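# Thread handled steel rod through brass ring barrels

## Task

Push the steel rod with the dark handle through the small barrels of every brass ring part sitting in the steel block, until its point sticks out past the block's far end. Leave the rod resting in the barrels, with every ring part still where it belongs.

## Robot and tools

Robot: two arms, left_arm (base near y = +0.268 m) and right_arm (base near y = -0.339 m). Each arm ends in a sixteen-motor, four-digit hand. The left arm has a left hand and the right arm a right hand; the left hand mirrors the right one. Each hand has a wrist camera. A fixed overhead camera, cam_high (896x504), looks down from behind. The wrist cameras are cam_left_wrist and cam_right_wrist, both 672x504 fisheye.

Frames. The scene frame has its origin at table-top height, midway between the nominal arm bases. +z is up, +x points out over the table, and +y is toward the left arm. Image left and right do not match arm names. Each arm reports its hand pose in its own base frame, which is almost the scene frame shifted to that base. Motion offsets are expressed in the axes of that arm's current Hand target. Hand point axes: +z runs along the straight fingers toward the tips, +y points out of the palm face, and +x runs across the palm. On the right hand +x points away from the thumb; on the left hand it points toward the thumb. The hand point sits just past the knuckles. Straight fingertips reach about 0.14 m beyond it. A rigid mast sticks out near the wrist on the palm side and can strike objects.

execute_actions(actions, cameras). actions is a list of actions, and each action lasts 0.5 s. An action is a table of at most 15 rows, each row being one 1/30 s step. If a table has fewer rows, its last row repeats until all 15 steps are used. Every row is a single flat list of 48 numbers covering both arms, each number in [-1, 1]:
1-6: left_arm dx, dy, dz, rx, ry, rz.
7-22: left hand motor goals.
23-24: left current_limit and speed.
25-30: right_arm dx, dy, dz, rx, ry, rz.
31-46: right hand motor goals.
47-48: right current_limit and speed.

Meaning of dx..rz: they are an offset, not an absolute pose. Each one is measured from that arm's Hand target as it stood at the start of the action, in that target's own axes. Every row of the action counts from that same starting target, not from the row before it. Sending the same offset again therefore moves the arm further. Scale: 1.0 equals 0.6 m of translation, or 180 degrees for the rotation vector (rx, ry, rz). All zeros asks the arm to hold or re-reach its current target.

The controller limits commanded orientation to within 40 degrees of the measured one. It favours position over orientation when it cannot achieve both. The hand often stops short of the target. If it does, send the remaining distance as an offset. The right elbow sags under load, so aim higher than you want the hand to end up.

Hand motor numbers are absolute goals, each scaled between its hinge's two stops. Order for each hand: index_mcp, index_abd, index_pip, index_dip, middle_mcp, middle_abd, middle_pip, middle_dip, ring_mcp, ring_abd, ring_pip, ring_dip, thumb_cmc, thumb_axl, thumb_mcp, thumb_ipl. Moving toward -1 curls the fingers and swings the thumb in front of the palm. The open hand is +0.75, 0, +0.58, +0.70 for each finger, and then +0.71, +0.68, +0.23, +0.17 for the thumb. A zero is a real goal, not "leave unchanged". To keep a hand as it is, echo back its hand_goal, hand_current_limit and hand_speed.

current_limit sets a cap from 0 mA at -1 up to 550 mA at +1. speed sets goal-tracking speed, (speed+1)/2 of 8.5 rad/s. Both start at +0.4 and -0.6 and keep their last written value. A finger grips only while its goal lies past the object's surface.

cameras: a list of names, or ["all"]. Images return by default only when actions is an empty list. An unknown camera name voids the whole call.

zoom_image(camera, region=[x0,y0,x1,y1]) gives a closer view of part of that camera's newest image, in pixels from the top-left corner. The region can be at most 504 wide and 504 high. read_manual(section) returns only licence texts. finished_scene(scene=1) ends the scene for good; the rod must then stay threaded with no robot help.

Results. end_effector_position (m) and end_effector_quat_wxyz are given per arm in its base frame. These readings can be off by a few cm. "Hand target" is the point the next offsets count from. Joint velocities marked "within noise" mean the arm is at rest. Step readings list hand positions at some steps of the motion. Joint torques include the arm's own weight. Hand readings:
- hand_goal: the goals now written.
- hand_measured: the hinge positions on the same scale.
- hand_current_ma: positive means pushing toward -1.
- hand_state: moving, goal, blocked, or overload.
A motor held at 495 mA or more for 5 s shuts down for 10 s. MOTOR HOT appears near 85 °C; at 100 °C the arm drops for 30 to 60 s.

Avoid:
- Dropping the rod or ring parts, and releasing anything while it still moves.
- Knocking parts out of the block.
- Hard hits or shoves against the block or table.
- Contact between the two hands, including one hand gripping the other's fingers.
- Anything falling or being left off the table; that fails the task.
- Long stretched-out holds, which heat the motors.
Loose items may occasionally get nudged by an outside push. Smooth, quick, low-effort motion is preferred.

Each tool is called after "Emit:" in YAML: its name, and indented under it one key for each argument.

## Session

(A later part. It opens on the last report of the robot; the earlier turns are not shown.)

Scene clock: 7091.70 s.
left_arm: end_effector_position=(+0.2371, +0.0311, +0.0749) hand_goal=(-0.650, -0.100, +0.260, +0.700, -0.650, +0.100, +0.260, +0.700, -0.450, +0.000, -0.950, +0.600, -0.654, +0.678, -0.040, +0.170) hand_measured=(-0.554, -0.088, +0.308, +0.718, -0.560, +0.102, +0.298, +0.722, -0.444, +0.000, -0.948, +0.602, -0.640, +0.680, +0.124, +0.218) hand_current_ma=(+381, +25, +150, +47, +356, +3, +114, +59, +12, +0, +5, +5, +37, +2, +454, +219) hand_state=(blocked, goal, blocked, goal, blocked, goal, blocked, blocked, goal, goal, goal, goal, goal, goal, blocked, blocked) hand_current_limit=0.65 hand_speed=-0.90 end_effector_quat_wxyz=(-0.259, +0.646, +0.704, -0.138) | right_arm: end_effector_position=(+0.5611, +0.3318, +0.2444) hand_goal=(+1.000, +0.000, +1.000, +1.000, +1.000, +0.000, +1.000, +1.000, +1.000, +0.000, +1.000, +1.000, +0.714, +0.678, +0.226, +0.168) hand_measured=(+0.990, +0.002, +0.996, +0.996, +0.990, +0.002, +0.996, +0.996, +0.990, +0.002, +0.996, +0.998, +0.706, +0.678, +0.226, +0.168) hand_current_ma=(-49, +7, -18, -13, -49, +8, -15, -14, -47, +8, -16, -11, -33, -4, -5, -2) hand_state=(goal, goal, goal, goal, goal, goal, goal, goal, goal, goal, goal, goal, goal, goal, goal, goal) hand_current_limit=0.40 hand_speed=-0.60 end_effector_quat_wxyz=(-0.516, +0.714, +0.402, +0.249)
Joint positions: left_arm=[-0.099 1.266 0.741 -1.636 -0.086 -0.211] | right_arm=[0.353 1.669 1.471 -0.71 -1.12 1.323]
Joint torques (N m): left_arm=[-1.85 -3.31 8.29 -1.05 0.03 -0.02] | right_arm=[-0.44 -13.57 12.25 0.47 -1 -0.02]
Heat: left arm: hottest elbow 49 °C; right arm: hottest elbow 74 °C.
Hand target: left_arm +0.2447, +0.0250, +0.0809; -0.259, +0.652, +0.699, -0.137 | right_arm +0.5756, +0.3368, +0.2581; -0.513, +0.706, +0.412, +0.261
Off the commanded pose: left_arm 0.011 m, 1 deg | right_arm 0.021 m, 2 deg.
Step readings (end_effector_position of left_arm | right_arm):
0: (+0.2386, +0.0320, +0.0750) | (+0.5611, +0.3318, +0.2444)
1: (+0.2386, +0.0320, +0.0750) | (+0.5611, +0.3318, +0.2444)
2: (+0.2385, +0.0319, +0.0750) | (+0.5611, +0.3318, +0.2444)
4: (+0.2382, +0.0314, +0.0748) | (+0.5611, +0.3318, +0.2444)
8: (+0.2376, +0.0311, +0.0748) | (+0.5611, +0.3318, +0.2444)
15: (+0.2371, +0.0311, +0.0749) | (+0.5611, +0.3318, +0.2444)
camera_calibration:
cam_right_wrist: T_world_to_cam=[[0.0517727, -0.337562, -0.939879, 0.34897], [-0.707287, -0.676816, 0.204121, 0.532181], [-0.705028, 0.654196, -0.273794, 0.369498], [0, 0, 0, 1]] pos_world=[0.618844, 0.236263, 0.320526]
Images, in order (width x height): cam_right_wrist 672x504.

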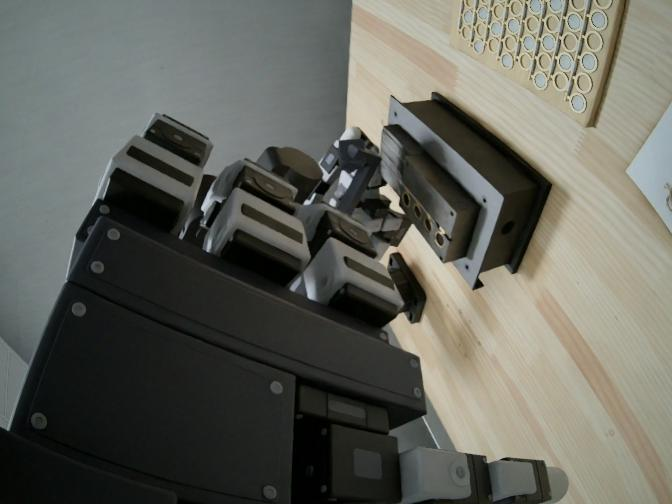

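Emit:
execute_actions:
  actions:
    - [[0,0,0,0,0,0,-0.65,-0.1,0.26,0.7,-0.65,0.1,0.26,0.7,-0.45,0,-0.95,0.6,-0.655,0.678,-0.04,0.17,0.65,-0.9,0,0,0,-0.0637,0.0411,0.0274,1,0,1,1,1,0,1,1,1,0,1,1,0.714,0.678,0.226,0.168,0.4,-0.6]]
    - [[0,0,0,0,0,0,-0.65,-0.1,0.26,0.7,-0.65,0.1,0.26,0.7,-0.45,0,-0.95,0.6,-0.655,0.678,-0.04,0.17,0.65,-0.9,0,0,0,-0.0637,0.0411,0.0274,1,0,1,1,1,0,1,1,1,0,1,1,0.714,0.678,0.226,0.168,0.4,-0.6]]
    - [[0,0,0,0,0,0,-0.65,-0.1,0.26,0.7,-0.65,0.1,0.26,0.7,-0.45,0,-0.95,0.6,-0.655,0.678,-0.04,0.17,0.65,-0.9,-0.0685,-0.0807,-0.0423,0,0,0,1,0,1,1,1,0,1,1,1,0,1,1,0.714,0.678,0.226,0.168,0.4,-0.6]]
    - [[0,0,0,0,0,0,-0.65,-0.1,0.26,0.7,-0.65,0.1,0.26,0.7,-0.45,0,-0.95,0.6,-0.655,0.678,-0.04,0.17,0.65,-0.9,-0.0685,-0.0807,-0.0423,0,0,0,1,0,1,1,1,0,1,1,1,0,1,1,0.714,0.678,0.226,0.168,0.4,-0.6]]
    - [[0,0,0,0,0,0,-0.65,-0.1,0.26,0.7,-0.65,0.1,0.26,0.7,-0.45,0,-0.95,0.6,-0.655,0.678,-0.04,0.17,0.65,-0.9,-0.0685,-0.0807,-0.0423,0,0,0,1,0,1,1,1,0,1,1,1,0,1,1,0.714,0.678,0.226,0.168,0.4,-0.6]]
  cameras: ["cam_right_wrist"]

Emit:
zoom_image:
  camera: "cam_right_wrist"
  region: [455, 140, 545, 190]

Emit:
zoom_image:
  camera: "cam_right_wrist"
  region: [496, 144, 532, 164]

Emit:
zoom_image:
  camera: "cam_right_wrist"
  region: [458, 140, 494, 160]

Scene clock: 7107.00 s.
left_arm: end_effector_position=(+0.2371, +0.0311, +0.0749) hand_goal=(-0.650, -0.100, +0.260, +0.700, -0.650, +0.100, +0.260, +0.700, -0.450, +0.000, -0.950, +0.600, -0.654, +0.678, -0.040, +0.170) hand_measured=(-0.554, -0.088, +0.308, +0.718, -0.560, +0.102, +0.298, +0.722, -0.444, +0.000, -0.948, +0.602, -0.640, +0.680, +0.124, +0.218) hand_current_ma=(+381, +25, +150, +47, +356, +3, +114, +59, +12, +0, +5, +5, +37, +2, +454, +219) hand_state=(blocked, goal, blocked, goal, blocked, goal, blocked, blocked, goal, goal, goal, goal, goal, goal, blocked, blocked) hand_current_limit=0.65 hand_speed=-0.90 end_effector_quat_wxyz=(-0.259, +0.646, +0.704, -0.138) | right_arm: end_effector_position=(+0.3720, +0.3474, +0.2639) hand_goal=(+1.000, +0.000, +1.000, +1.000, +1.000, +0.000, +1.000, +1.000, +1.000, +0.000, +1.000, +1.000, +0.714, +0.678, +0.226, +0.168) hand_measured=(+0.992, +0.002, +0.996, +0.998, +0.992, +0.002, +0.996, +0.996, +0.994, +0.002, +0.996, +0.998, +0.706, +0.678, +0.226, +0.168) hand_current_ma=(-34, +7, -16, -13, -34, +8, -13, -14, -32, +8, -15, -11, -33, -4, -5, -2) hand_state=(goal, goal, goal, goal, goal, goal, goal, goal, goal, goal, goal, goal, goal, goal, goal, goal) hand_current_limit=0.40 hand_speed=-0.60 end_effector_quat_wxyz=(-0.431, +0.784, +0.227, +0.385)
Joint positions: left_arm=[-0.099 1.266 0.741 -1.636 -0.086 -0.212] | right_arm=[0.764 1.11 0.868 -0.118 -0.338 2.007]
Joint torques (N m): left_arm=[-1.73 -3.49 8.28 -1.07 0.03 -0.04] | right_arm=[-1.44 -7.24 9.09 1.63 -0.01 0.29]
Heat: left arm: hottest elbow 49 °C; right arm: hottest elbow 74 °C.
Hand target: left_arm +0.2447, +0.0251, +0.0809; -0.259, +0.652, +0.699, -0.137 | right_arm +0.3707, +0.3468, +0.2605; -0.432, +0.787, +0.221, +0.381
Off the commanded pose: left_arm 0.011 m, 1 deg | right_arm 0.004 m, 1 deg.
Step readings (end_effector_position of left_arm | right_arm):
0: (+0.2371, +0.0311, +0.0749) | (+0.5611, +0.3318, +0.2444)
1: (+0.2371, +0.0311, +0.0749) | (+0.5614, +0.3315, +0.2442)
2: (+0.2371, +0.0311, +0.0749) | (+0.5655, +0.3294, +0.2435)
4: (+0.2371, +0.0311, +0.0749) | (+0.5775, +0.3278, +0.2447)
8: (+0.2371, +0.0311, +0.0749) | (+0.5865, +0.3275, +0.2515)
15: (+0.2371, +0.0311, +0.0749) | (+0.5787, +0.3343, +0.2609)
16: (+0.2371, +0.0311, +0.0749) | (+0.5786, +0.3344, +0.2611)
17: (+0.2371, +0.0311, +0.0749) | (+0.5815, +0.3319, +0.2600)
19: (+0.2371, +0.0311, +0.0749) | (+0.5864, +0.3267, +0.2578)
23: (+0.2371, +0.0311, +0.0749) | (+0.5846, +0.3253, +0.2535)
30: (+0.2371, +0.0311, +0.0749) | (+0.5773, +0.3360, +0.2542)
31: (+0.2371, +0.0311, +0.0749) | (+0.5768, +0.3361, +0.2540)
32: (+0.2371, +0.0311, +0.0749) | (+0.5745, +0.3350, +0.2529)
34: (+0.2371, +0.0311, +0.0749) | (+0.5628, +0.3292, +0.2479)
38: (+0.2371, +0.0311, +0.0749) | (+0.5244, +0.3286, +0.2422)
45: (+0.2371, +0.0311, +0.0749) | (+0.5067, +0.3419, +0.2626)
46: (+0.2371, +0.0311, +0.0749) | (+0.5066, +0.3413, +0.2629)
47: (+0.2371, +0.0311, +0.0749) | (+0.5053, +0.3395, +0.2620)
49: (+0.2371, +0.0311, +0.0749) | (+0.4955, +0.3328, +0.2558)
53: (+0.2371, +0.0311, +0.0749) | (+0.4578, +0.3337, +0.2466)
60: (+0.2371, +0.0311, +0.0749) | (+0.4384, +0.3445, +0.2607)
61: (+0.2371, +0.0311, +0.0749) | (+0.4385, +0.3438, +0.2608)
62: (+0.2371, +0.0311, +0.0749) | (+0.4373, +0.3418, +0.2599)
64: (+0.2371, +0.0311, +0.0749) | (+0.4283, +0.3360, +0.2553)
68: (+0.2371, +0.0311, +0.0749) | (+0.3908, +0.3397, +0.2507)
75: (+0.2371, +0.0311, +0.0749) | (+0.3719, +0.3481, +0.2646)
camera_calibration:
cam_right_wrist: T_world_to_cam=[[-0.0715404, -0.329374, -0.941485, 0.425807], [-0.952229, -0.258398, 0.162756, 0.361763], [-0.296885, 0.908154, -0.295154, -0.00309992], [0, 0, 0, 1]] pos_world=[0.374024, 0.236544, 0.341097]
Images, in order (width x height): cam_right_wrist 672x504.

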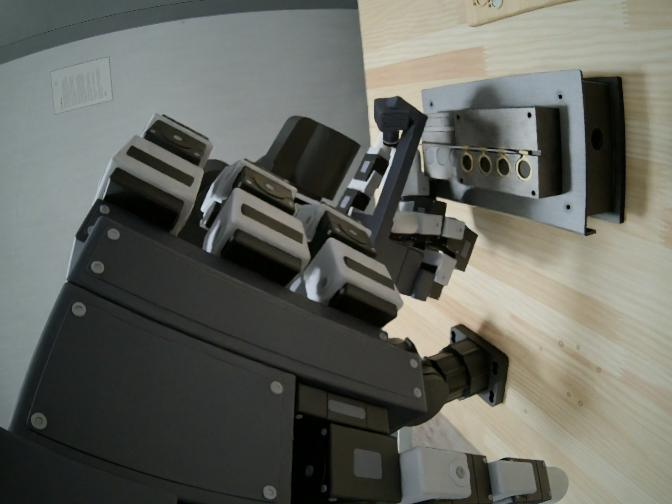

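Scaled by 5.600 from the camera's 672x504 image, which has a finer 960x720 frame.

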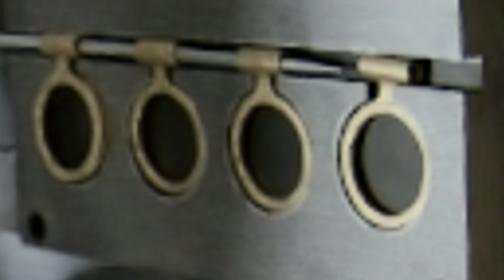

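Scaled by 14.000 from the camera's 672x504 image, which has a finer 960x720 frame.

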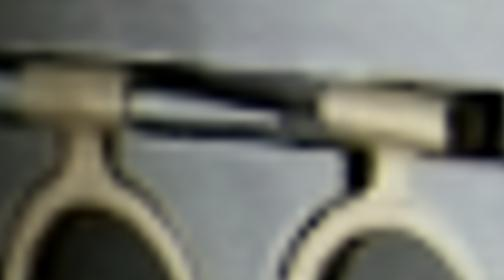

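Scaled by 14.000 from the camera's 672x504 image, which has a finer 960x720 frame.

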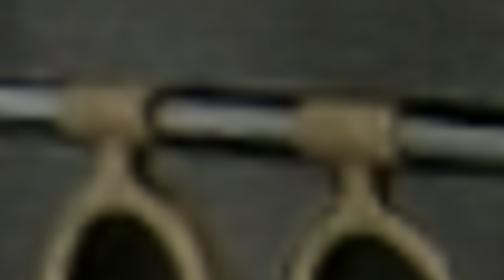

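Emit:
execute_actions:
  actions: []
  cameras: ["cam_right_wrist"]

Scene clock: 7137.60 s.
left_arm: end_effector_position=(+0.2371, +0.0311, +0.0749) hand_goal=(-0.650, -0.100, +0.260, +0.700, -0.650, +0.100, +0.260, +0.700, -0.450, +0.000, -0.950, +0.600, -0.654, +0.678, -0.040, +0.170) hand_measured=(-0.554, -0.088, +0.308, +0.718, -0.560, +0.102, +0.298, +0.722, -0.444, +0.000, -0.948, +0.602, -0.640, +0.680, +0.124, +0.218) hand_current_ma=(+381, +25, +150, +47, +356, +3, +114, +59, +12, +0, +5, +5, +37, +2, +454, +219) hand_state=(blocked, goal, blocked, goal, blocked, goal, blocked, blocked, goal, goal, goal, goal, goal, goal, blocked, blocked) hand_current_limit=0.65 hand_speed=-0.90 end_effector_quat_wxyz=(-0.259, +0.646, +0.704, -0.138) | right_arm: end_effector_position=(+0.3720, +0.3474, +0.2638) hand_goal=(+1.000, +0.000, +1.000, +1.000, +1.000, +0.000, +1.000, +1.000, +1.000, +0.000, +1.000, +1.000, +0.714, +0.678, +0.226, +0.168) hand_measured=(+0.992, +0.002, +0.996, +0.998, +0.992, +0.002, +0.996, +0.996, +0.994, +0.002, +0.996, +0.998, +0.706, +0.678, +0.226, +0.168) hand_current_ma=(-34, +7, -16, -13, -34, +8, -13, -14, -32, +8, -15, -11, -33, -4, -5, -2) hand_state=(goal, goal, goal, goal, goal, goal, goal, goal, goal, goal, goal, goal, goal, goal, goal, goal) hand_current_limit=0.40 hand_speed=-0.60 end_effector_quat_wxyz=(-0.431, +0.784, +0.226, +0.385)
Joint positions: left_arm=[-0.099 1.266 0.741 -1.636 -0.086 -0.212] | right_arm=[0.764 1.11 0.868 -0.118 -0.338 2.007]
Joint velocities: within noise
Joint torques (N m): left_arm=[-1.55 -3.08 8.35 -1.13 0.02 -0.04] | right_arm=[-0.21 -7.3 8.99 1.66 -0.01 0.2]
Heat: left arm: hottest elbow 49 °C; right arm: hottest elbow 70 °C.
Hand target: left_arm +0.2447, +0.0251, +0.0809; -0.259, +0.652, +0.699, -0.137 | right_arm +0.3707, +0.3468, +0.2605; -0.432, +0.787, +0.221, +0.381
Off the commanded pose: left_arm 0.011 m, 1 deg | right_arm 0.004 m, 1 deg.
camera_calibration:
cam_right_wrist: T_world_to_cam=[[-0.0718657, -0.329164, -0.941534, 0.425803], [-0.952206, -0.258335, 0.162995, 0.361674], [-0.296884, 0.908248, -0.294867, -0.0032504], [0, 0, 0, 1]] pos_world=[0.374023, 0.236544, 0.340999]
Images, in order (width x height): cam_right_wrist 672x504.

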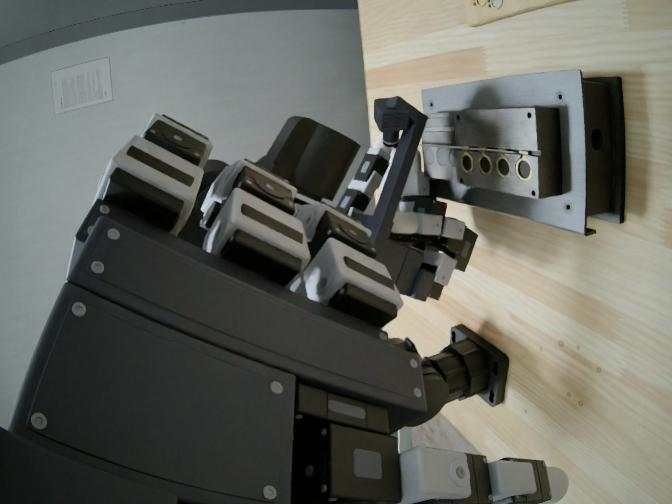

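Emit:
zoom_image:
  camera: "cam_right_wrist"
  region: [496, 144, 532, 164]

Emit:
zoom_image:
  camera: "cam_right_wrist"
  region: [455, 140, 545, 190]

Scaled by 14.000 from the camera's 672x504 image, which has a finer 960x720 frame.

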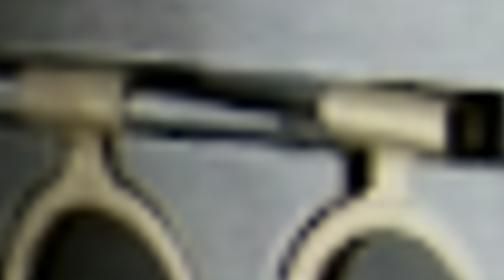

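Scaled by 5.600 from the camera's 672x504 image, which has a finer 960x720 frame.

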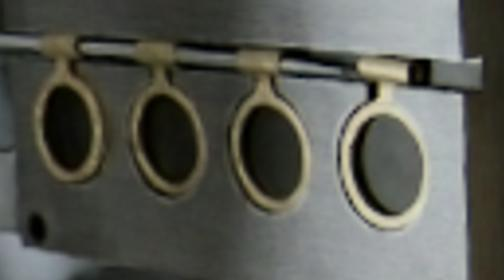

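Emit:
execute_actions:
  actions:
    - [[-0.0035,-0.0005,-0.0006,-0.0002,0.0006,-0.0008,-0.65,-0.1,0.26,0.7,-0.65,0.1,0.26,0.7,-0.45,0,-0.95,0.6,-0.655,0.678,-0.04,0.17,0.65,-0.9,0,0,0,0,0,0,1,0,1,1,1,0,1,1,1,0,1,1,0.714,0.678,0.226,0.168,0.4,-0.6],[-0.0070,-0.0011,-0.0013,-0.0004,0.0013,-0.0016,-0.65,-0.1,0.26,0.7,-0.65,0.1,0.26,0.7,-0.45,0,-0.95,0.6,-0.655,0.678,-0.04,0.17,0.65,-0.9,0,0,0,0,0,0,1,0,1,1,1,0,1,1,1,0,1,1,0.714,0.678,0.226,0.168,0.4,-0.6]]
  cameras: ["cam_right_wrist"]

Emit:
zoom_image:
  camera: "cam_right_wrist"
  region: [496, 144, 532, 164]

Emit:
zoom_image:
  camera: "cam_right_wrist"
  region: [455, 140, 545, 190]

Scene clock: 7167.37 s.
left_arm: end_effector_position=(+0.2362, +0.0299, +0.0755) hand_goal=(-0.650, -0.100, +0.260, +0.700, -0.650, +0.100, +0.260, +0.700, -0.450, +0.000, -0.950, +0.600, -0.654, +0.678, -0.040, +0.170) hand_measured=(-0.554, -0.088, +0.308, +0.718, -0.560, +0.104, +0.298, +0.722, -0.444, +0.000, -0.948, +0.602, -0.640, +0.680, +0.124, +0.218) hand_current_ma=(+381, +25, +150, +47, +356, +5, +114, +59, +12, +0, +5, +5, +37, +2, +454, +219) hand_state=(blocked, goal, blocked, goal, blocked, goal, blocked, blocked, goal, goal, goal, goal, goal, goal, blocked, blocked) hand_current_limit=0.65 hand_speed=-0.90 end_effector_quat_wxyz=(-0.263, +0.639, +0.710, -0.134) | right_arm: end_effector_position=(+0.3720, +0.3474, +0.2638) hand_goal=(+1.000, +0.000, +1.000, +1.000, +1.000, +0.000, +1.000, +1.000, +1.000, +0.000, +1.000, +1.000, +0.714, +0.678, +0.226, +0.168) hand_measured=(+0.992, +0.002, +0.996, +0.998, +0.992, +0.002, +0.996, +0.996, +0.994, +0.002, +0.996, +0.998, +0.706, +0.678, +0.226, +0.168) hand_current_ma=(-34, +7, -16, -13, -34, +8, -13, -14, -32, +8, -15, -11, -33, -4, -5, -2) hand_state=(goal, goal, goal, goal, goal, goal, goal, goal, goal, goal, goal, goal, goal, goal, goal, goal) hand_current_limit=0.40 hand_speed=-0.60 end_effector_quat_wxyz=(-0.431, +0.784, +0.226, +0.385)
Joint positions: left_arm=[-0.114 1.268 0.741 -1.638 -0.084 -0.245] | right_arm=[0.764 1.11 0.868 -0.118 -0.338 2.007]
Joint torques (N m): left_arm=[-2.2 -3.49 8.39 -1.14 0.15 0.06] | right_arm=[-0.26 -7.18 8.99 1.65 0 0.21]
Heat: left arm: hottest elbow 49 °C; right arm: hottest elbow 68 °C.
Hand target: left_arm +0.2446, +0.0207, +0.0811; -0.260, +0.651, +0.701, -0.134 | right_arm +0.3707, +0.3468, +0.2605; -0.432, +0.787, +0.221, +0.381
Off the commanded pose: left_arm 0.014 m, 2 deg | right_arm 0.004 m, 1 deg.
Step readings (end_effector_position of left_arm | right_arm):
0: (+0.2371, +0.0311, +0.0749) | (+0.3720, +0.3474, +0.2638)
1: (+0.2371, +0.0310, +0.0749) | (+0.3720, +0.3474, +0.2638)
2: (+0.2371, +0.0309, +0.0749) | (+0.3720, +0.3474, +0.2638)
4: (+0.2370, +0.0305, +0.0750) | (+0.3720, +0.3474, +0.2638)
8: (+0.2368, +0.0302, +0.0753) | (+0.3720, +0.3474, +0.2638)
15: (+0.2363, +0.0300, +0.0755) | (+0.3720, +0.3474, +0.2638)
camera_calibration:
cam_right_wrist: T_world_to_cam=[[-0.0718657, -0.329164, -0.941534, 0.425803], [-0.952206, -0.258335, 0.162995, 0.361674], [-0.296884, 0.908248, -0.294867, -0.0032504], [0, 0, 0, 1]] pos_world=[0.374023, 0.236544, 0.340999]
Images, in order (width x height): cam_right_wrist 672x504.

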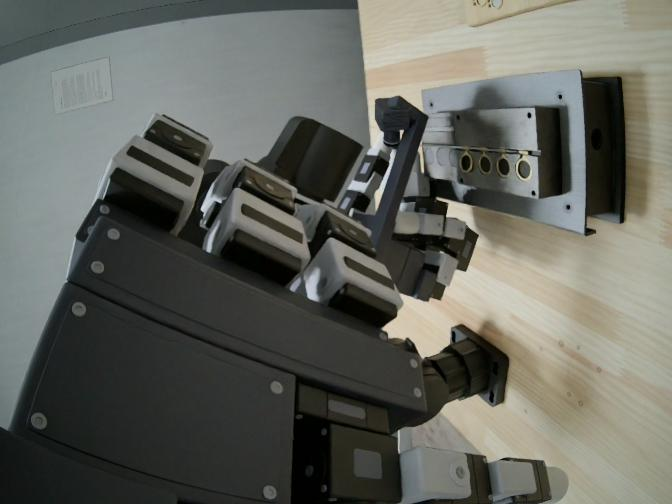

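Scaled by 14.000 from the camera's 672x504 image, which has a finer 960x720 frame.

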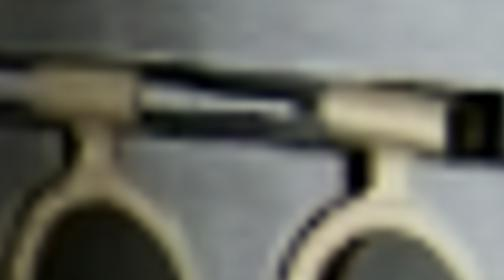

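Scaled by 5.600 from the camera's 672x504 image, which has a finer 960x720 frame.

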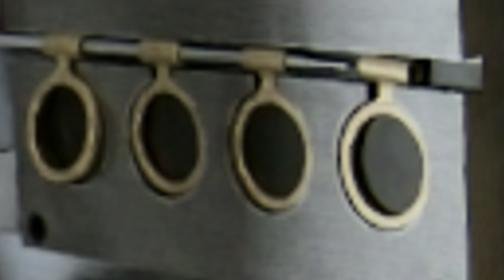

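Emit:
zoom_image:
  camera: "cam_right_wrist"
  region: [450, 142, 495, 180]

Scaled by 11.200 from the camera's 672x504 image, which has a finer 960x720 frame.

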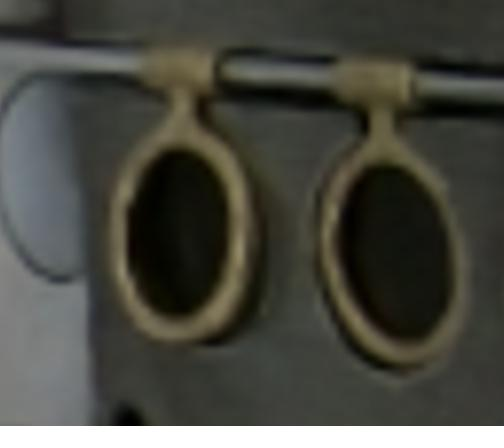

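Emit:
execute_actions:
  actions:
    - [[-0.0021,0.0002,0.0004,0.0004,0.0009,0.0015,-0.65,-0.1,0.26,0.7,-0.65,0.1,0.26,0.7,-0.45,0,-0.95,0.6,-0.655,0.678,-0.04,0.17,0.65,-0.9,0,0,0,0,0,0,1,0,1,1,1,0,1,1,1,0,1,1,0.714,0.678,0.226,0.168,0.4,-0.6],[-0.0042,0.0005,0.0008,0.0008,0.0017,0.0030,-0.65,-0.1,0.26,0.7,-0.65,0.1,0.26,0.7,-0.45,0,-0.95,0.6,-0.655,0.678,-0.04,0.17,0.65,-0.9,0,0,0,0,0,0,1,0,1,1,1,0,1,1,1,0,1,1,0.714,0.678,0.226,0.168,0.4,-0.6]]
  cameras: ["cam_right_wrist"]

Emit:
zoom_image:
  camera: "cam_right_wrist"
  region: [496, 144, 532, 164]

Emit:
zoom_image:
  camera: "cam_right_wrist"
  region: [450, 142, 495, 180]

Scene clock: 7184.00 s.
left_arm: end_effector_position=(+0.2361, +0.0296, +0.0755) hand_goal=(-0.650, -0.100, +0.260, +0.700, -0.650, +0.100, +0.260, +0.700, -0.450, +0.000, -0.950, +0.600, -0.654, +0.678, -0.040, +0.170) hand_measured=(-0.554, -0.086, +0.308, +0.718, -0.560, +0.106, +0.298, +0.722, -0.444, +0.000, -0.948, +0.602, -0.638, +0.680, +0.124, +0.218) hand_current_ma=(+381, +31, +150, +47, +356, +10, +114, +59, +12, +0, +5, +5, +40, +2, +454, +219) hand_state=(blocked, goal, blocked, goal, blocked, goal, blocked, blocked, goal, goal, goal, goal, goal, goal, blocked, blocked) hand_current_limit=0.65 hand_speed=-0.90 end_effector_quat_wxyz=(-0.265, +0.637, +0.712, -0.132) | right_arm: end_effector_position=(+0.3720, +0.3474, +0.2638) hand_goal=(+1.000, +0.000, +1.000, +1.000, +1.000, +0.000, +1.000, +1.000, +1.000, +0.000, +1.000, +1.000, +0.714, +0.678, +0.226, +0.168) hand_measured=(+0.992, +0.002, +0.996, +0.998, +0.992, +0.002, +0.996, +0.996, +0.994, +0.002, +0.996, +0.998, +0.706, +0.678, +0.226, +0.168) hand_current_ma=(-34, +7, -16, -13, -34, +8, -13, -14, -32, +8, -15, -11, -33, -4, -5, -2) hand_state=(goal, goal, goal, goal, goal, goal, goal, goal, goal, goal, goal, goal, goal, goal, goal, goal) hand_current_limit=0.40 hand_speed=-0.60 end_effector_quat_wxyz=(-0.431, +0.784, +0.226, +0.385)
Joint positions: left_arm=[-0.119 1.269 0.741 -1.638 -0.084 -0.255] | right_arm=[0.764 1.11 0.868 -0.118 -0.338 2.007]
Joint torques (N m): left_arm=[-2.55 -3.25 8.38 -1.09 0.16 0.19] | right_arm=[-0.26 -7.18 8.99 1.65 0 0.21]
Heat: left arm: hottest elbow 49 °C; right arm: hottest elbow 67 °C.
Hand target: left_arm +0.2447, +0.0184, +0.0801; -0.262, +0.654, +0.697, -0.134 | right_arm +0.3707, +0.3468, +0.2605; -0.432, +0.787, +0.221, +0.381
Off the commanded pose: left_arm 0.015 m, 3 deg | right_arm 0.004 m, 1 deg.
Step readings (end_effector_position of left_arm | right_arm):
0: (+0.2362, +0.0299, +0.0755) | (+0.3720, +0.3474, +0.2638)
1: (+0.2362, +0.0299, +0.0755) | (+0.3720, +0.3474, +0.2638)
2: (+0.2362, +0.0299, +0.0755) | (+0.3720, +0.3474, +0.2638)
4: (+0.2362, +0.0297, +0.0755) | (+0.3720, +0.3474, +0.2638)
8: (+0.2361, +0.0296, +0.0755) | (+0.3720, +0.3474, +0.2638)
15: (+0.2361, +0.0295, +0.0755) | (+0.3720, +0.3474, +0.2638)
camera_calibration:
cam_right_wrist: T_world_to_cam=[[-0.0718657, -0.329164, -0.941534, 0.425803], [-0.952206, -0.258335, 0.162995, 0.361674], [-0.296884, 0.908248, -0.294867, -0.0032504], [0, 0, 0, 1]] pos_world=[0.374023, 0.236544, 0.340999]
Images, in order (width x height): cam_right_wrist 672x504.

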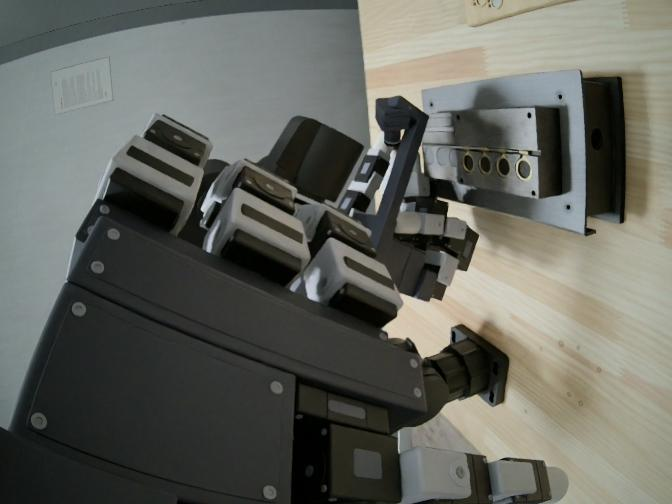

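Scaled by 14.000 from the camera's 672x504 image, which has a finer 960x720 frame.

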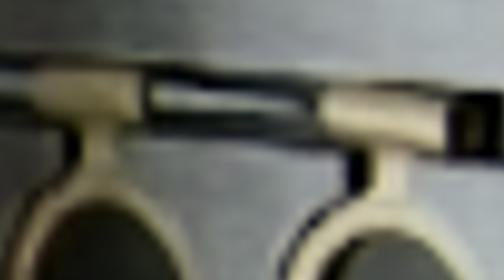

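Scaled by 11.200 from the camera's 672x504 image, which has a finer 960x720 frame.

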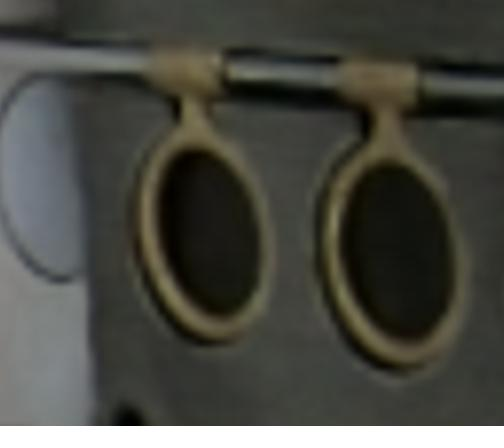

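Emit:
execute_actions:
  actions:
    - [[-0.0030,0.0001,-0.0005,-0.0003,0.0011,0.0021,-0.65,-0.1,0.26,0.7,-0.65,0.1,0.26,0.7,-0.45,0,-0.95,0.6,-0.655,0.678,-0.04,0.17,0.65,-0.9,0,0,0,0,0,0,1,0,1,1,1,0,1,1,1,0,1,1,0.714,0.678,0.226,0.168,0.4,-0.6],[-0.0060,0.0002,-0.0009,-0.0006,0.0023,0.0042,-0.65,-0.1,0.26,0.7,-0.65,0.1,0.26,0.7,-0.45,0,-0.95,0.6,-0.655,0.678,-0.04,0.17,0.65,-0.9,0,0,0,0,0,0,1,0,1,1,1,0,1,1,1,0,1,1,0.714,0.678,0.226,0.168,0.4,-0.6]]
  cameras: ["cam_right_wrist"]

Emit:
zoom_image:
  camera: "cam_right_wrist"
  region: [496, 144, 532, 164]

Emit:
zoom_image:
  camera: "cam_right_wrist"
  region: [450, 142, 495, 180]

Scene clock: 7191.63 s.
left_arm: end_effector_position=(+0.2360, +0.0291, +0.0757) hand_goal=(-0.650, -0.100, +0.260, +0.700, -0.650, +0.100, +0.260, +0.700, -0.450, +0.000, -0.950, +0.600, -0.654, +0.678, -0.040, +0.170) hand_measured=(-0.554, -0.080, +0.308, +0.718, -0.560, +0.112, +0.298, +0.722, -0.444, +0.000, -0.948, +0.602, -0.634, +0.680, +0.124, +0.218) hand_current_ma=(+381, +45, +150, +47, +356, +23, +114, +59, +12, +0, +5, +5, +52, +2, +454, +219) hand_state=(blocked, blocked, blocked, goal, blocked, goal, blocked, blocked, goal, goal, goal, goal, goal, goal, blocked, blocked) hand_current_limit=0.65 hand_speed=-0.90 end_effector_quat_wxyz=(-0.268, +0.636, +0.712, -0.129) | right_arm: end_effector_position=(+0.3720, +0.3474, +0.2638) hand_goal=(+1.000, +0.000, +1.000, +1.000, +1.000, +0.000, +1.000, +1.000, +1.000, +0.000, +1.000, +1.000, +0.714, +0.678, +0.226, +0.168) hand_measured=(+0.992, +0.002, +0.996, +0.998, +0.992, +0.002, +0.996, +0.996, +0.994, +0.002, +0.996, +0.998, +0.706, +0.678, +0.226, +0.168) hand_current_ma=(-34, +7, -16, -13, -34, +8, -13, -14, -32, +8, -15, -11, -33, -4, -5, -2) hand_state=(goal, goal, goal, goal, goal, goal, goal, goal, goal, goal, goal, goal, goal, goal, goal, goal) hand_current_limit=0.40 hand_speed=-0.60 end_effector_quat_wxyz=(-0.431, +0.784, +0.226, +0.385)
Joint positions: left_arm=[-0.127 1.271 0.741 -1.638 -0.087 -0.267] | right_arm=[0.764 1.11 0.868 -0.118 -0.338 2.007]
Joint torques (N m): left_arm=[-3.19 -3.14 8.35 -1.06 0.28 0.28] | right_arm=[-0.26 -7.24 8.99 1.65 -0.01 0.21]
Heat: left arm: hottest elbow 49 °C; right arm: hottest elbow 67 °C.
Hand target: left_arm +0.2451, +0.0148, +0.0798; -0.263, +0.659, +0.692, -0.133 | right_arm +0.3707, +0.3468, +0.2605; -0.432, +0.787, +0.221, +0.381
Off the commanded pose: left_arm 0.017 m, 4 deg | right_arm 0.004 m, 1 deg.
Step readings (end_effector_position of left_arm | right_arm):
0: (+0.2361, +0.0296, +0.0755) | (+0.3720, +0.3474, +0.2638)
1: (+0.2361, +0.0295, +0.0755) | (+0.3720, +0.3474, +0.2638)
2: (+0.2361, +0.0295, +0.0755) | (+0.3720, +0.3474, +0.2638)
4: (+0.2361, +0.0293, +0.0755) | (+0.3720, +0.3474, +0.2638)
8: (+0.2361, +0.0291, +0.0757) | (+0.3720, +0.3474, +0.2638)
15: (+0.2360, +0.0290, +0.0757) | (+0.3720, +0.3474, +0.2638)
camera_calibration:
cam_right_wrist: T_world_to_cam=[[-0.0718657, -0.329164, -0.941534, 0.425803], [-0.952206, -0.258335, 0.162995, 0.361674], [-0.296884, 0.908248, -0.294867, -0.0032504], [0, 0, 0, 1]] pos_world=[0.374023, 0.236544, 0.340999]
Images, in order (width x height): cam_right_wrist 672x504.

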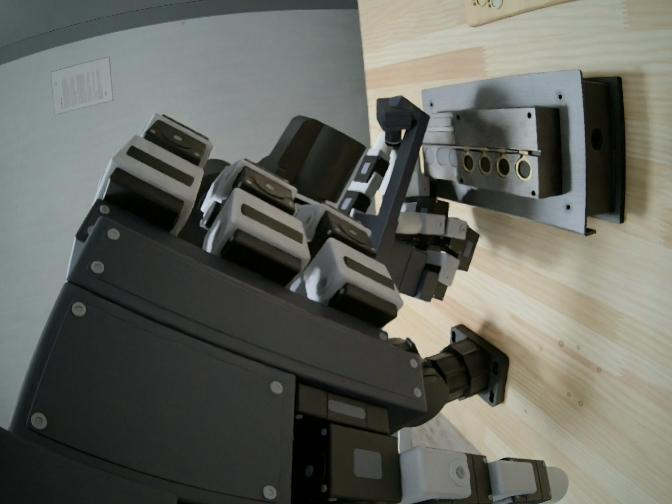

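Scaled by 14.000 from the camera's 672x504 image, which has a finer 960x720 frame.

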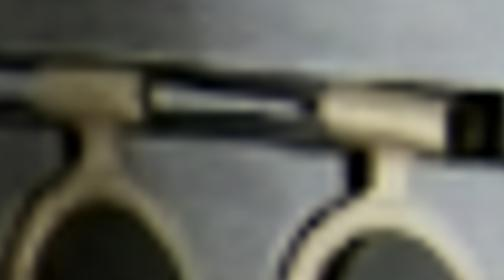

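Scaled by 11.200 from the camera's 672x504 image, which has a finer 960x720 frame.

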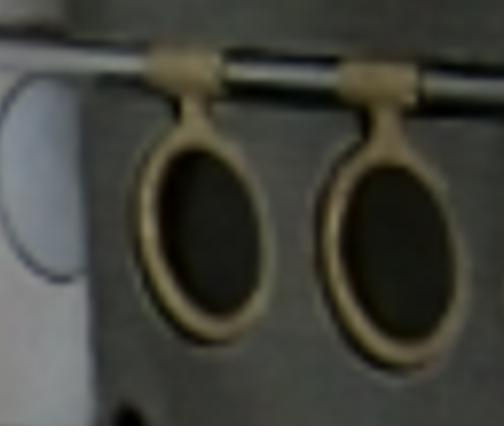

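Emit:
execute_actions:
  actions:
    - [[-0.0030,0.0001,-0.0005,-0.0003,0.0011,0.0021,-0.65,-0.1,0.26,0.7,-0.65,0.1,0.26,0.7,-0.45,0,-0.95,0.6,-0.655,0.678,-0.04,0.17,0.65,-0.9,0,0,0,0,0,0,1,0,1,1,1,0,1,1,1,0,1,1,0.714,0.678,0.226,0.168,0.4,-0.6],[-0.0060,0.0002,-0.0009,-0.0006,0.0023,0.0042,-0.65,-0.1,0.26,0.7,-0.65,0.1,0.26,0.7,-0.45,0,-0.95,0.6,-0.655,0.678,-0.04,0.17,0.65,-0.9,0,0,0,0,0,0,1,0,1,1,1,0,1,1,1,0,1,1,0.714,0.678,0.226,0.168,0.4,-0.6]]
  cameras: ["cam_right_wrist"]

Emit:
zoom_image:
  camera: "cam_right_wrist"
  region: [496, 144, 532, 164]

Emit:
zoom_image:
  camera: "cam_right_wrist"
  region: [450, 142, 495, 180]

Scene clock: 7197.53 s.
left_arm: end_effector_position=(+0.2361, +0.0285, +0.0759) hand_goal=(-0.650, -0.100, +0.260, +0.700, -0.650, +0.100, +0.260, +0.700, -0.450, +0.000, -0.950, +0.600, -0.654, +0.678, -0.040, +0.170) hand_measured=(-0.554, -0.074, +0.308, +0.718, -0.560, +0.118, +0.298, +0.722, -0.444, +0.000, -0.948, +0.602, -0.630, +0.680, +0.124, +0.218) hand_current_ma=(+381, +59, +150, +47, +356, +38, +114, +59, +12, +0, +5, +5, +64, +2, +454, +219) hand_state=(blocked, blocked, blocked, goal, blocked, goal, blocked, blocked, goal, goal, goal, goal, blocked, goal, blocked, blocked) hand_current_limit=0.65 hand_speed=-0.90 end_effector_quat_wxyz=(-0.270, +0.635, +0.713, -0.125) | right_arm: end_effector_position=(+0.3720, +0.3474, +0.2638) hand_goal=(+1.000, +0.000, +1.000, +1.000, +1.000, +0.000, +1.000, +1.000, +1.000, +0.000, +1.000, +1.000, +0.714, +0.678, +0.226, +0.168) hand_measured=(+0.992, +0.002, +0.996, +0.998, +0.992, +0.002, +0.996, +0.996, +0.994, +0.002, +0.996, +0.998, +0.706, +0.678, +0.226, +0.168) hand_current_ma=(-34, +7, -16, -13, -34, +8, -13, -14, -32, +8, -15, -11, -33, -4, -5, -2) hand_state=(goal, goal, goal, goal, goal, goal, goal, goal, goal, goal, goal, goal, goal, goal, goal, goal) hand_current_limit=0.40 hand_speed=-0.60 end_effector_quat_wxyz=(-0.431, +0.784, +0.226, +0.385)
Joint positions: left_arm=[-0.136 1.272 0.741 -1.638 -0.09 -0.279] | right_arm=[0.764 1.11 0.868 -0.118 -0.338 2.007]
Joint torques (N m): left_arm=[-3.49 -3.08 8.23 -1.03 0.38 0.41] | right_arm=[-0.26 -7.24 9.01 1.65 -0.01 0.2]
Heat: left arm: hottest elbow 49 °C; right arm: hottest elbow 66 °C.
Hand target: left_arm +0.2455, +0.0111, +0.0795; -0.264, +0.665, +0.686, -0.132 | right_arm +0.3707, +0.3468, +0.2605; -0.432, +0.787, +0.221, +0.381
Off the commanded pose: left_arm 0.020 m, 5 deg | right_arm 0.004 m, 1 deg.
Step readings (end_effector_position of left_arm | right_arm):
0: (+0.2360, +0.0291, +0.0757) | (+0.3720, +0.3474, +0.2638)
1: (+0.2360, +0.0291, +0.0757) | (+0.3720, +0.3474, +0.2638)
2: (+0.2361, +0.0290, +0.0757) | (+0.3720, +0.3474, +0.2638)
4: (+0.2361, +0.0288, +0.0758) | (+0.3720, +0.3474, +0.2638)
8: (+0.2362, +0.0286, +0.0759) | (+0.3720, +0.3474, +0.2638)
15: (+0.2361, +0.0286, +0.0759) | (+0.3720, +0.3474, +0.2638)
camera_calibration:
cam_right_wrist: T_world_to_cam=[[-0.0718657, -0.329164, -0.941534, 0.425803], [-0.952206, -0.258335, 0.162995, 0.361674], [-0.296884, 0.908248, -0.294867, -0.0032504], [0, 0, 0, 1]] pos_world=[0.374023, 0.236544, 0.340999]
Images, in order (width x height): cam_right_wrist 672x504.

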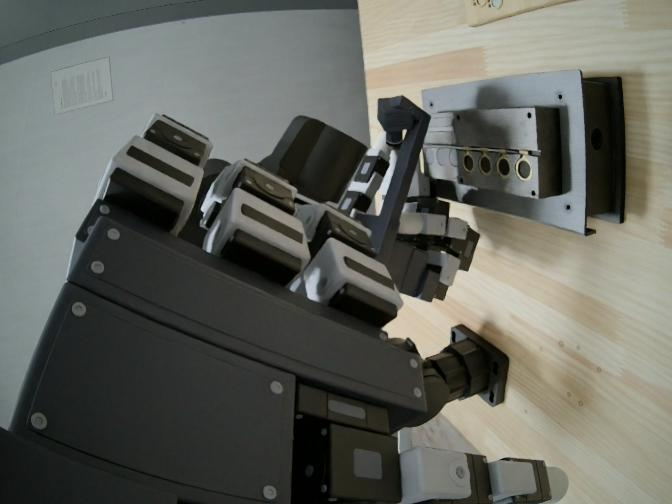

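Scaled by 14.000 from the camera's 672x504 image, which has a finer 960x720 frame.

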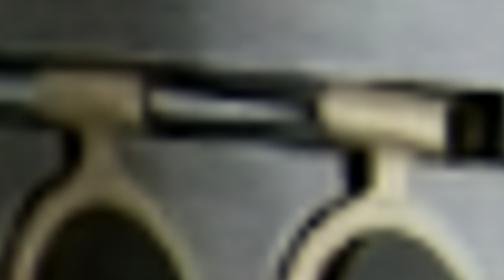

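Scaled by 11.200 from the camera's 672x504 image, which has a finer 960x720 frame.

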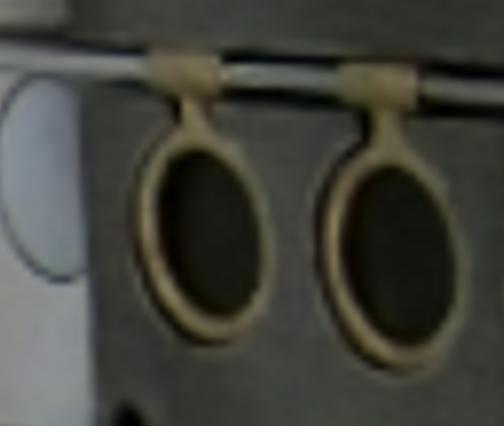

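Emit:
execute_actions:
  actions:
    - [[0,0,0,0,0,0,-0.65,-0.1,0.26,0.7,-0.65,0.1,0.26,0.7,-0.45,0,-0.95,0.6,-0.655,0.678,-0.04,0.17,0.65,-0.9,0.0685,0.0807,0.0423,0,0,0,1,0,1,1,1,0,1,1,1,0,1,1,0.714,0.678,0.226,0.168,0.4,-0.6]]
    - [[0,0,0,0,0,0,-0.65,-0.1,0.26,0.7,-0.65,0.1,0.26,0.7,-0.45,0,-0.95,0.6,-0.655,0.678,-0.04,0.17,0.65,-0.9,0.0685,0.0807,0.0423,0,0,0,1,0,1,1,1,0,1,1,1,0,1,1,0.714,0.678,0.226,0.168,0.4,-0.6]]
    - [[0,0,0,0,0,0,-0.65,-0.1,0.26,0.7,-0.65,0.1,0.26,0.7,-0.45,0,-0.95,0.6,-0.655,0.678,-0.04,0.17,0.65,-0.9,0.0685,0.0807,0.0423,0,0,0,1,0,1,1,1,0,1,1,1,0,1,1,0.714,0.678,0.226,0.168,0.4,-0.6]]
    - [[0,0,0,0,0,0,-0.65,-0.1,0.26,0.7,-0.65,0.1,0.26,0.7,-0.45,0,-0.95,0.6,-0.655,0.678,-0.04,0.17,0.65,-0.9,0,0,0,0.064,-0.041,-0.0275,1,0,1,1,1,0,1,1,1,0,1,1,0.714,0.678,0.226,0.168,0.4,-0.6]]
    - [[0,0,0,0,0,0,-0.65,-0.1,0.26,0.7,-0.65,0.1,0.26,0.7,-0.45,0,-0.95,0.6,-0.655,0.678,-0.04,0.17,0.65,-0.9,0,0,0,0.064,-0.041,-0.0275,1,0,1,1,1,0,1,1,1,0,1,1,0.714,0.678,0.226,0.168,0.4,-0.6]]
    - [[0,0,0,0,0,0,-0.65,-0.1,0.26,0.7,-0.65,0.1,0.26,0.7,-0.45,0,-0.95,0.6,-0.655,0.678,-0.04,0.17,0.65,-0.9,0,0,0,0,0,0,1,0,1,1,1,0,1,1,1,0,1,1,0.714,0.678,0.226,0.168,0.4,-0.6]]
  cameras: ["cam_right_wrist"]

Emit:
zoom_image:
  camera: "cam_right_wrist"
  region: [418, 208, 454, 244]

Emit:
zoom_image:
  camera: "cam_right_wrist"
  region: [375, 165, 465, 255]

Scene clock: 7210.13 s.
left_arm: end_effector_position=(+0.2361, +0.0285, +0.0759) hand_goal=(-0.650, -0.100, +0.260, +0.700, -0.650, +0.100, +0.260, +0.700, -0.450, +0.000, -0.950, +0.600, -0.654, +0.678, -0.040, +0.170) hand_measured=(-0.554, -0.074, +0.308, +0.718, -0.560, +0.118, +0.298, +0.722, -0.444, +0.000, -0.948, +0.602, -0.630, +0.680, +0.124, +0.218) hand_current_ma=(+381, +59, +150, +47, +356, +38, +114, +59, +12, +0, +5, +5, +64, +2, +454, +219) hand_state=(blocked, blocked, blocked, goal, blocked, goal, blocked, blocked, goal, goal, goal, goal, blocked, goal, blocked, blocked) hand_current_limit=0.65 hand_speed=-0.90 end_effector_quat_wxyz=(-0.270, +0.635, +0.713, -0.125) | right_arm: end_effector_position=(+0.5612, +0.3316, +0.2435) hand_goal=(+1.000, +0.000, +1.000, +1.000, +1.000, +0.000, +1.000, +1.000, +1.000, +0.000, +1.000, +1.000, +0.714, +0.678, +0.226, +0.168) hand_measured=(+0.990, +0.002, +0.996, +0.998, +0.990, +0.002, +0.996, +0.996, +0.990, +0.002, +0.996, +0.998, +0.706, +0.678, +0.226, +0.168) hand_current_ma=(-49, +7, -16, -13, -48, +8, -13, -14, -46, +8, -15, -11, -33, -4, -5, -2) hand_state=(goal, goal, goal, goal, goal, goal, goal, goal, goal, goal, goal, goal, goal, goal, goal, goal) hand_current_limit=0.40 hand_speed=-0.60 end_effector_quat_wxyz=(-0.517, +0.714, +0.402, +0.249)
Joint positions: left_arm=[-0.136 1.272 0.741 -1.638 -0.09 -0.279] | right_arm=[0.352 1.671 1.471 -0.709 -1.122 1.323]
Joint torques (N m): left_arm=[-3.43 -3.49 8.4 -1.09 0.39 0.41] | right_arm=[-0.44 -13.63 12.25 0.47 -1 -0.04]
Heat: left arm: hottest elbow 49 °C; right arm: hottest elbow 67 °C.
Hand target: left_arm +0.2455, +0.0111, +0.0795; -0.264, +0.665, +0.686, -0.132 | right_arm +0.5757, +0.3366, +0.2578; -0.514, +0.706, +0.412, +0.261
Off the commanded pose: left_arm 0.020 m, 5 deg | right_arm 0.021 m, 2 deg.
Step readings (end_effector_position of left_arm | right_arm):
0: (+0.2361, +0.0285, +0.0759) | (+0.3720, +0.3474, +0.2638)
1: (+0.2361, +0.0285, +0.0759) | (+0.3719, +0.3474, +0.2638)
2: (+0.2361, +0.0285, +0.0759) | (+0.3717, +0.3482, +0.2625)
4: (+0.2361, +0.0285, +0.0759) | (+0.3762, +0.3481, +0.2569)
8: (+0.2361, +0.0285, +0.0759) | (+0.4066, +0.3338, +0.2370)
15: (+0.2361, +0.0285, +0.0759) | (+0.4237, +0.3263, +0.2198)
16: (+0.2361, +0.0285, +0.0759) | (+0.4239, +0.3275, +0.2216)
17: (+0.2361, +0.0285, +0.0759) | (+0.4248, +0.3300, +0.2240)
19: (+0.2361, +0.0285, +0.0759) | (+0.4342, +0.3358, +0.2318)
23: (+0.2361, +0.0285, +0.0759) | (+0.4715, +0.3334, +0.2434)
30: (+0.2361, +0.0285, +0.0759) | (+0.4931, +0.3262, +0.2329)
31: (+0.2361, +0.0285, +0.0759) | (+0.4933, +0.3268, +0.2319)
32: (+0.2361, +0.0285, +0.0759) | (+0.4942, +0.3291, +0.2321)
34: (+0.2361, +0.0285, +0.0759) | (+0.5037, +0.3357, +0.2353)
38: (+0.2361, +0.0285, +0.0759) | (+0.5404, +0.3356, +0.2428)
45: (+0.2361, +0.0285, +0.0759) | (+0.5619, +0.3244, +0.2350)
46: (+0.2361, +0.0285, +0.0759) | (+0.5611, +0.3255, +0.2345)
47: (+0.2361, +0.0285, +0.0759) | (+0.5573, +0.3307, +0.2345)
49: (+0.2361, +0.0285, +0.0759) | (+0.5493, +0.3396, +0.2362)
53: (+0.2361, +0.0285, +0.0759) | (+0.5480, +0.3421, +0.2410)
60: (+0.2361, +0.0285, +0.0759) | (+0.5598, +0.3303, +0.2420)
61: (+0.2361, +0.0285, +0.0759) | (+0.5595, +0.3307, +0.2418)
62: (+0.2361, +0.0285, +0.0759) | (+0.5562, +0.3339, +0.2425)
64: (+0.2361, +0.0285, +0.0759) | (+0.5486, +0.3404, +0.2442)
68: (+0.2361, +0.0285, +0.0759) | (+0.5497, +0.3406, +0.2448)
75: (+0.2361, +0.0285, +0.0759) | (+0.5583, +0.3308, +0.2391)
76: (+0.2361, +0.0285, +0.0759) | (+0.5585, +0.3306, +0.2390)
77: (+0.2361, +0.0285, +0.0759) | (+0.5587, +0.3307, +0.2391)
79: (+0.2361, +0.0285, +0.0759) | (+0.5590, +0.3308, +0.2400)
83: (+0.2361, +0.0285, +0.0759) | (+0.5598, +0.3311, +0.2432)
90: (+0.2361, +0.0285, +0.0759) | (+0.5609, +0.3315, +0.2454)
camera_calibration:
cam_right_wrist: T_world_to_cam=[[0.0504561, -0.33658, -0.940302, 0.34858], [-0.706639, -0.677365, 0.204544, 0.532071], [-0.705773, 0.654133, -0.272018, 0.369447], [0, 0, 0, 1]] pos_world=[0.619139, 0.236064, 0.319435]
Images, in order (width x height): cam_right_wrist 672x504.

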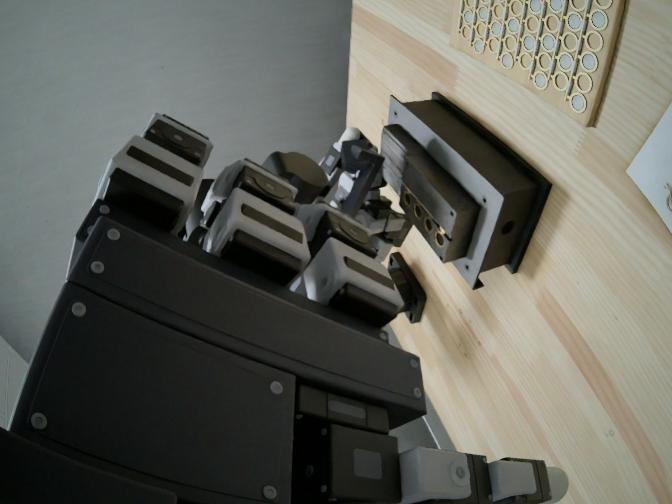

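Scaled by 14.000 from the camera's 672x504 image, which has a finer 960x720 frame.

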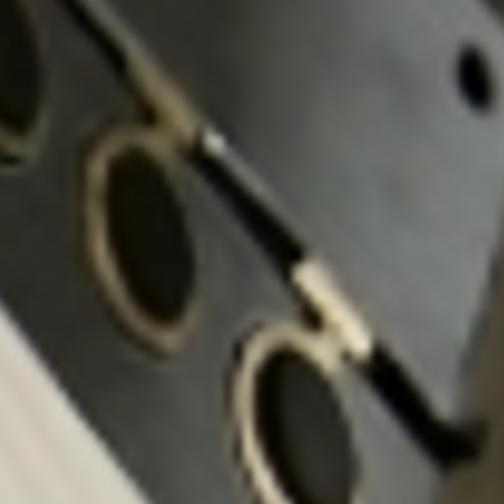

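Scaled by 5.600 from the camera's 672x504 image, which has a finer 960x720 frame.

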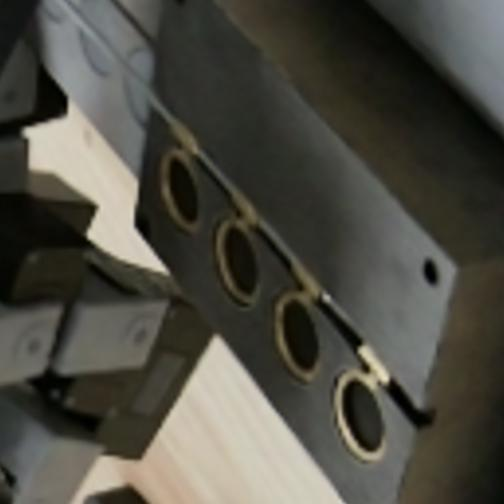

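Emit:
zoom_image:
  camera: "cam_right_wrist"
  region: [426, 211, 446, 231]

Emit:
zoom_image:
  camera: "cam_right_wrist"
  region: [402, 182, 432, 212]

Scaled by 25.200 from the camera's 672x504 image, which has a finer 960x720 frame.

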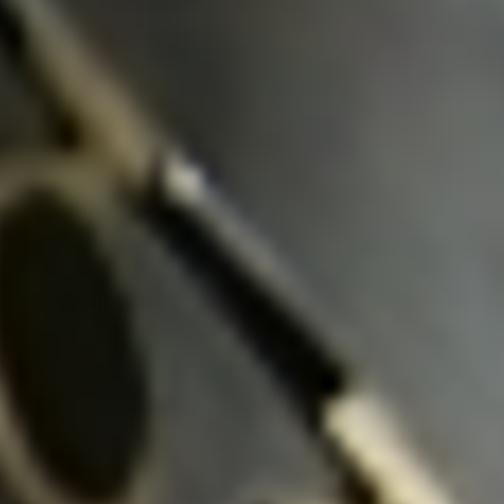

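Scaled by 16.800 from the camera's 672x504 image, which has a finer 960x720 frame.

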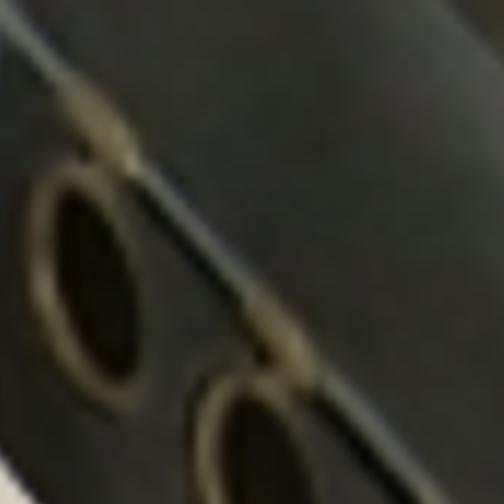

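Emit:
execute_actions:
  actions:
    - [[-0.0014,0.0012,0,-0.0005,0.0016,0.0063,-0.65,-0.1,0.26,0.7,-0.65,0.1,0.26,0.7,-0.45,0,-0.95,0.6,-0.655,0.678,-0.04,0.17,0.65,-0.9,0,0,0,0,0,0,1,0,1,1,1,0,1,1,1,0,1,1,0.714,0.678,0.226,0.168,0.4,-0.6],[-0.0028,0.0024,0,-0.0009,0.0032,0.0127,-0.65,-0.1,0.26,0.7,-0.65,0.1,0.26,0.7,-0.45,0,-0.95,0.6,-0.655,0.678,-0.04,0.17,0.65,-0.9,0,0,0,0,0,0,1,0,1,1,1,0,1,1,1,0,1,1,0.714,0.678,0.226,0.168,0.4,-0.6]]
  cameras: ["cam_right_wrist"]

Emit:
zoom_image:
  camera: "cam_right_wrist"
  region: [418, 208, 454, 244]

Emit:
zoom_image:
  camera: "cam_right_wrist"
  region: [375, 165, 465, 255]

Scene clock: 7248.53 s.
left_arm: end_effector_position=(+0.2366, +0.0292, +0.0763) hand_goal=(-0.650, -0.100, +0.260, +0.700, -0.650, +0.100, +0.260, +0.700, -0.450, +0.000, -0.950, +0.600, -0.654, +0.678, -0.040, +0.170) hand_measured=(-0.554, -0.074, +0.308, +0.718, -0.560, +0.118, +0.298, +0.722, -0.444, +0.000, -0.948, +0.602, -0.630, +0.680, +0.124, +0.218) hand_current_ma=(+381, +61, +150, +47, +356, +42, +114, +59, +12, +0, +5, +5, +68, +2, +454, +219) hand_state=(blocked, blocked, blocked, goal, blocked, goal, blocked, blocked, goal, goal, goal, goal, blocked, goal, blocked, blocked) hand_current_limit=0.65 hand_speed=-0.90 end_effector_quat_wxyz=(-0.273, +0.640, +0.708, -0.122) | right_arm: end_effector_position=(+0.5613, +0.3316, +0.2436) hand_goal=(+1.000, +0.000, +1.000, +1.000, +1.000, +0.000, +1.000, +1.000, +1.000, +0.000, +1.000, +1.000, +0.714, +0.678, +0.226, +0.168) hand_measured=(+0.990, +0.002, +0.996, +0.998, +0.990, +0.002, +0.996, +0.996, +0.990, +0.002, +0.996, +0.998, +0.706, +0.678, +0.226, +0.168) hand_current_ma=(-49, +7, -16, -13, -48, +8, -13, -14, -46, +8, -15, -11, -33, -4, -5, -2) hand_state=(goal, goal, goal, goal, goal, goal, goal, goal, goal, goal, goal, goal, goal, goal, goal, goal) hand_current_limit=0.40 hand_speed=-0.60 end_effector_quat_wxyz=(-0.517, +0.714, +0.402, +0.249)
Joint positions: left_arm=[-0.137 1.272 0.741 -1.64 -0.101 -0.269] | right_arm=[0.352 1.671 1.471 -0.709 -1.122 1.321]
Joint torques (N m): left_arm=[-2.96 -3.6 8.1 -0.9 0.38 0.72] | right_arm=[-0.38 -13.63 12.26 0.43 -1 -0.02]
Heat: left arm: hottest elbow 49 °C; right arm: hottest elbow 74 °C.
Hand target: left_arm +0.2466, +0.0096, +0.0784; -0.264, +0.679, +0.672, -0.133 | right_arm +0.5757, +0.3366, +0.2579; -0.514, +0.706, +0.412, +0.261
Off the commanded pose: left_arm 0.022 m, 6 deg | right_arm 0.021 m, 2 deg.
Step readings (end_effector_position of left_arm | right_arm):
0: (+0.2361, +0.0285, +0.0759) | (+0.5613, +0.3316, +0.2436)
1: (+0.2361, +0.0285, +0.0759) | (+0.5613, +0.3316, +0.2436)
2: (+0.2362, +0.0287, +0.0760) | (+0.5613, +0.3316, +0.2436)
4: (+0.2363, +0.0288, +0.0761) | (+0.5613, +0.3316, +0.2436)
8: (+0.2365, +0.0291, +0.0762) | (+0.5613, +0.3316, +0.2436)
15: (+0.2366, +0.0292, +0.0763) | (+0.5613, +0.3316, +0.2436)
camera_calibration:
cam_right_wrist: T_world_to_cam=[[0.0519278, -0.336476, -0.940259, 0.347847], [-0.706627, -0.677695, 0.203491, 0.532506], [-0.705679, 0.653845, -0.272954, 0.369746], [0, 0, 0, 1]] pos_world=[0.619142, 0.236162, 0.31963]
Images, in order (width x height): cam_right_wrist 672x504.

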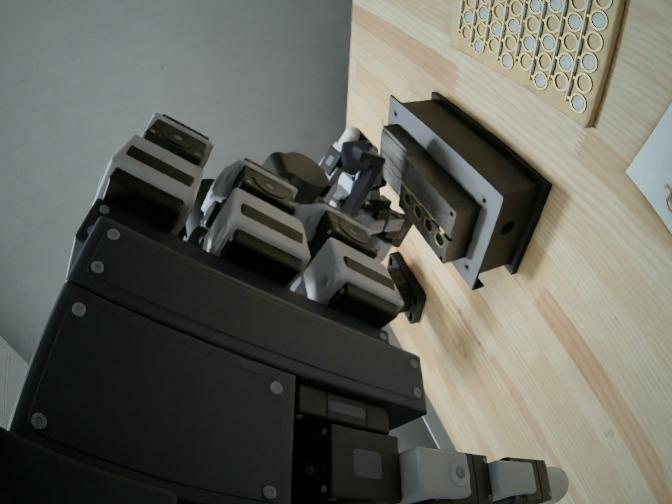

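Scaled by 14.000 from the camera's 672x504 image, which has a finer 960x720 frame.

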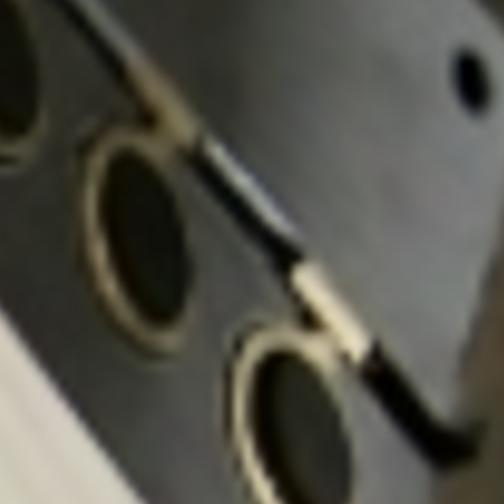

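Scaled by 5.600 from the camera's 672x504 image, which has a finer 960x720 frame.

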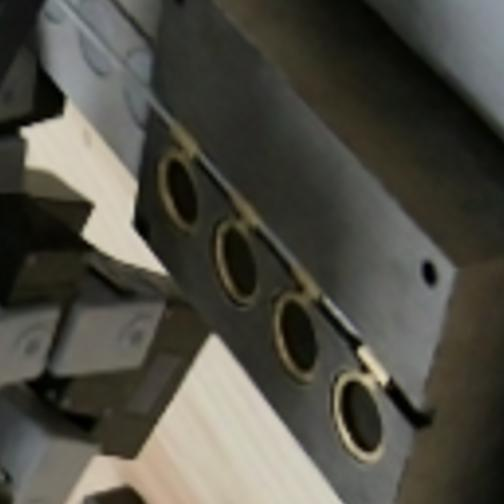

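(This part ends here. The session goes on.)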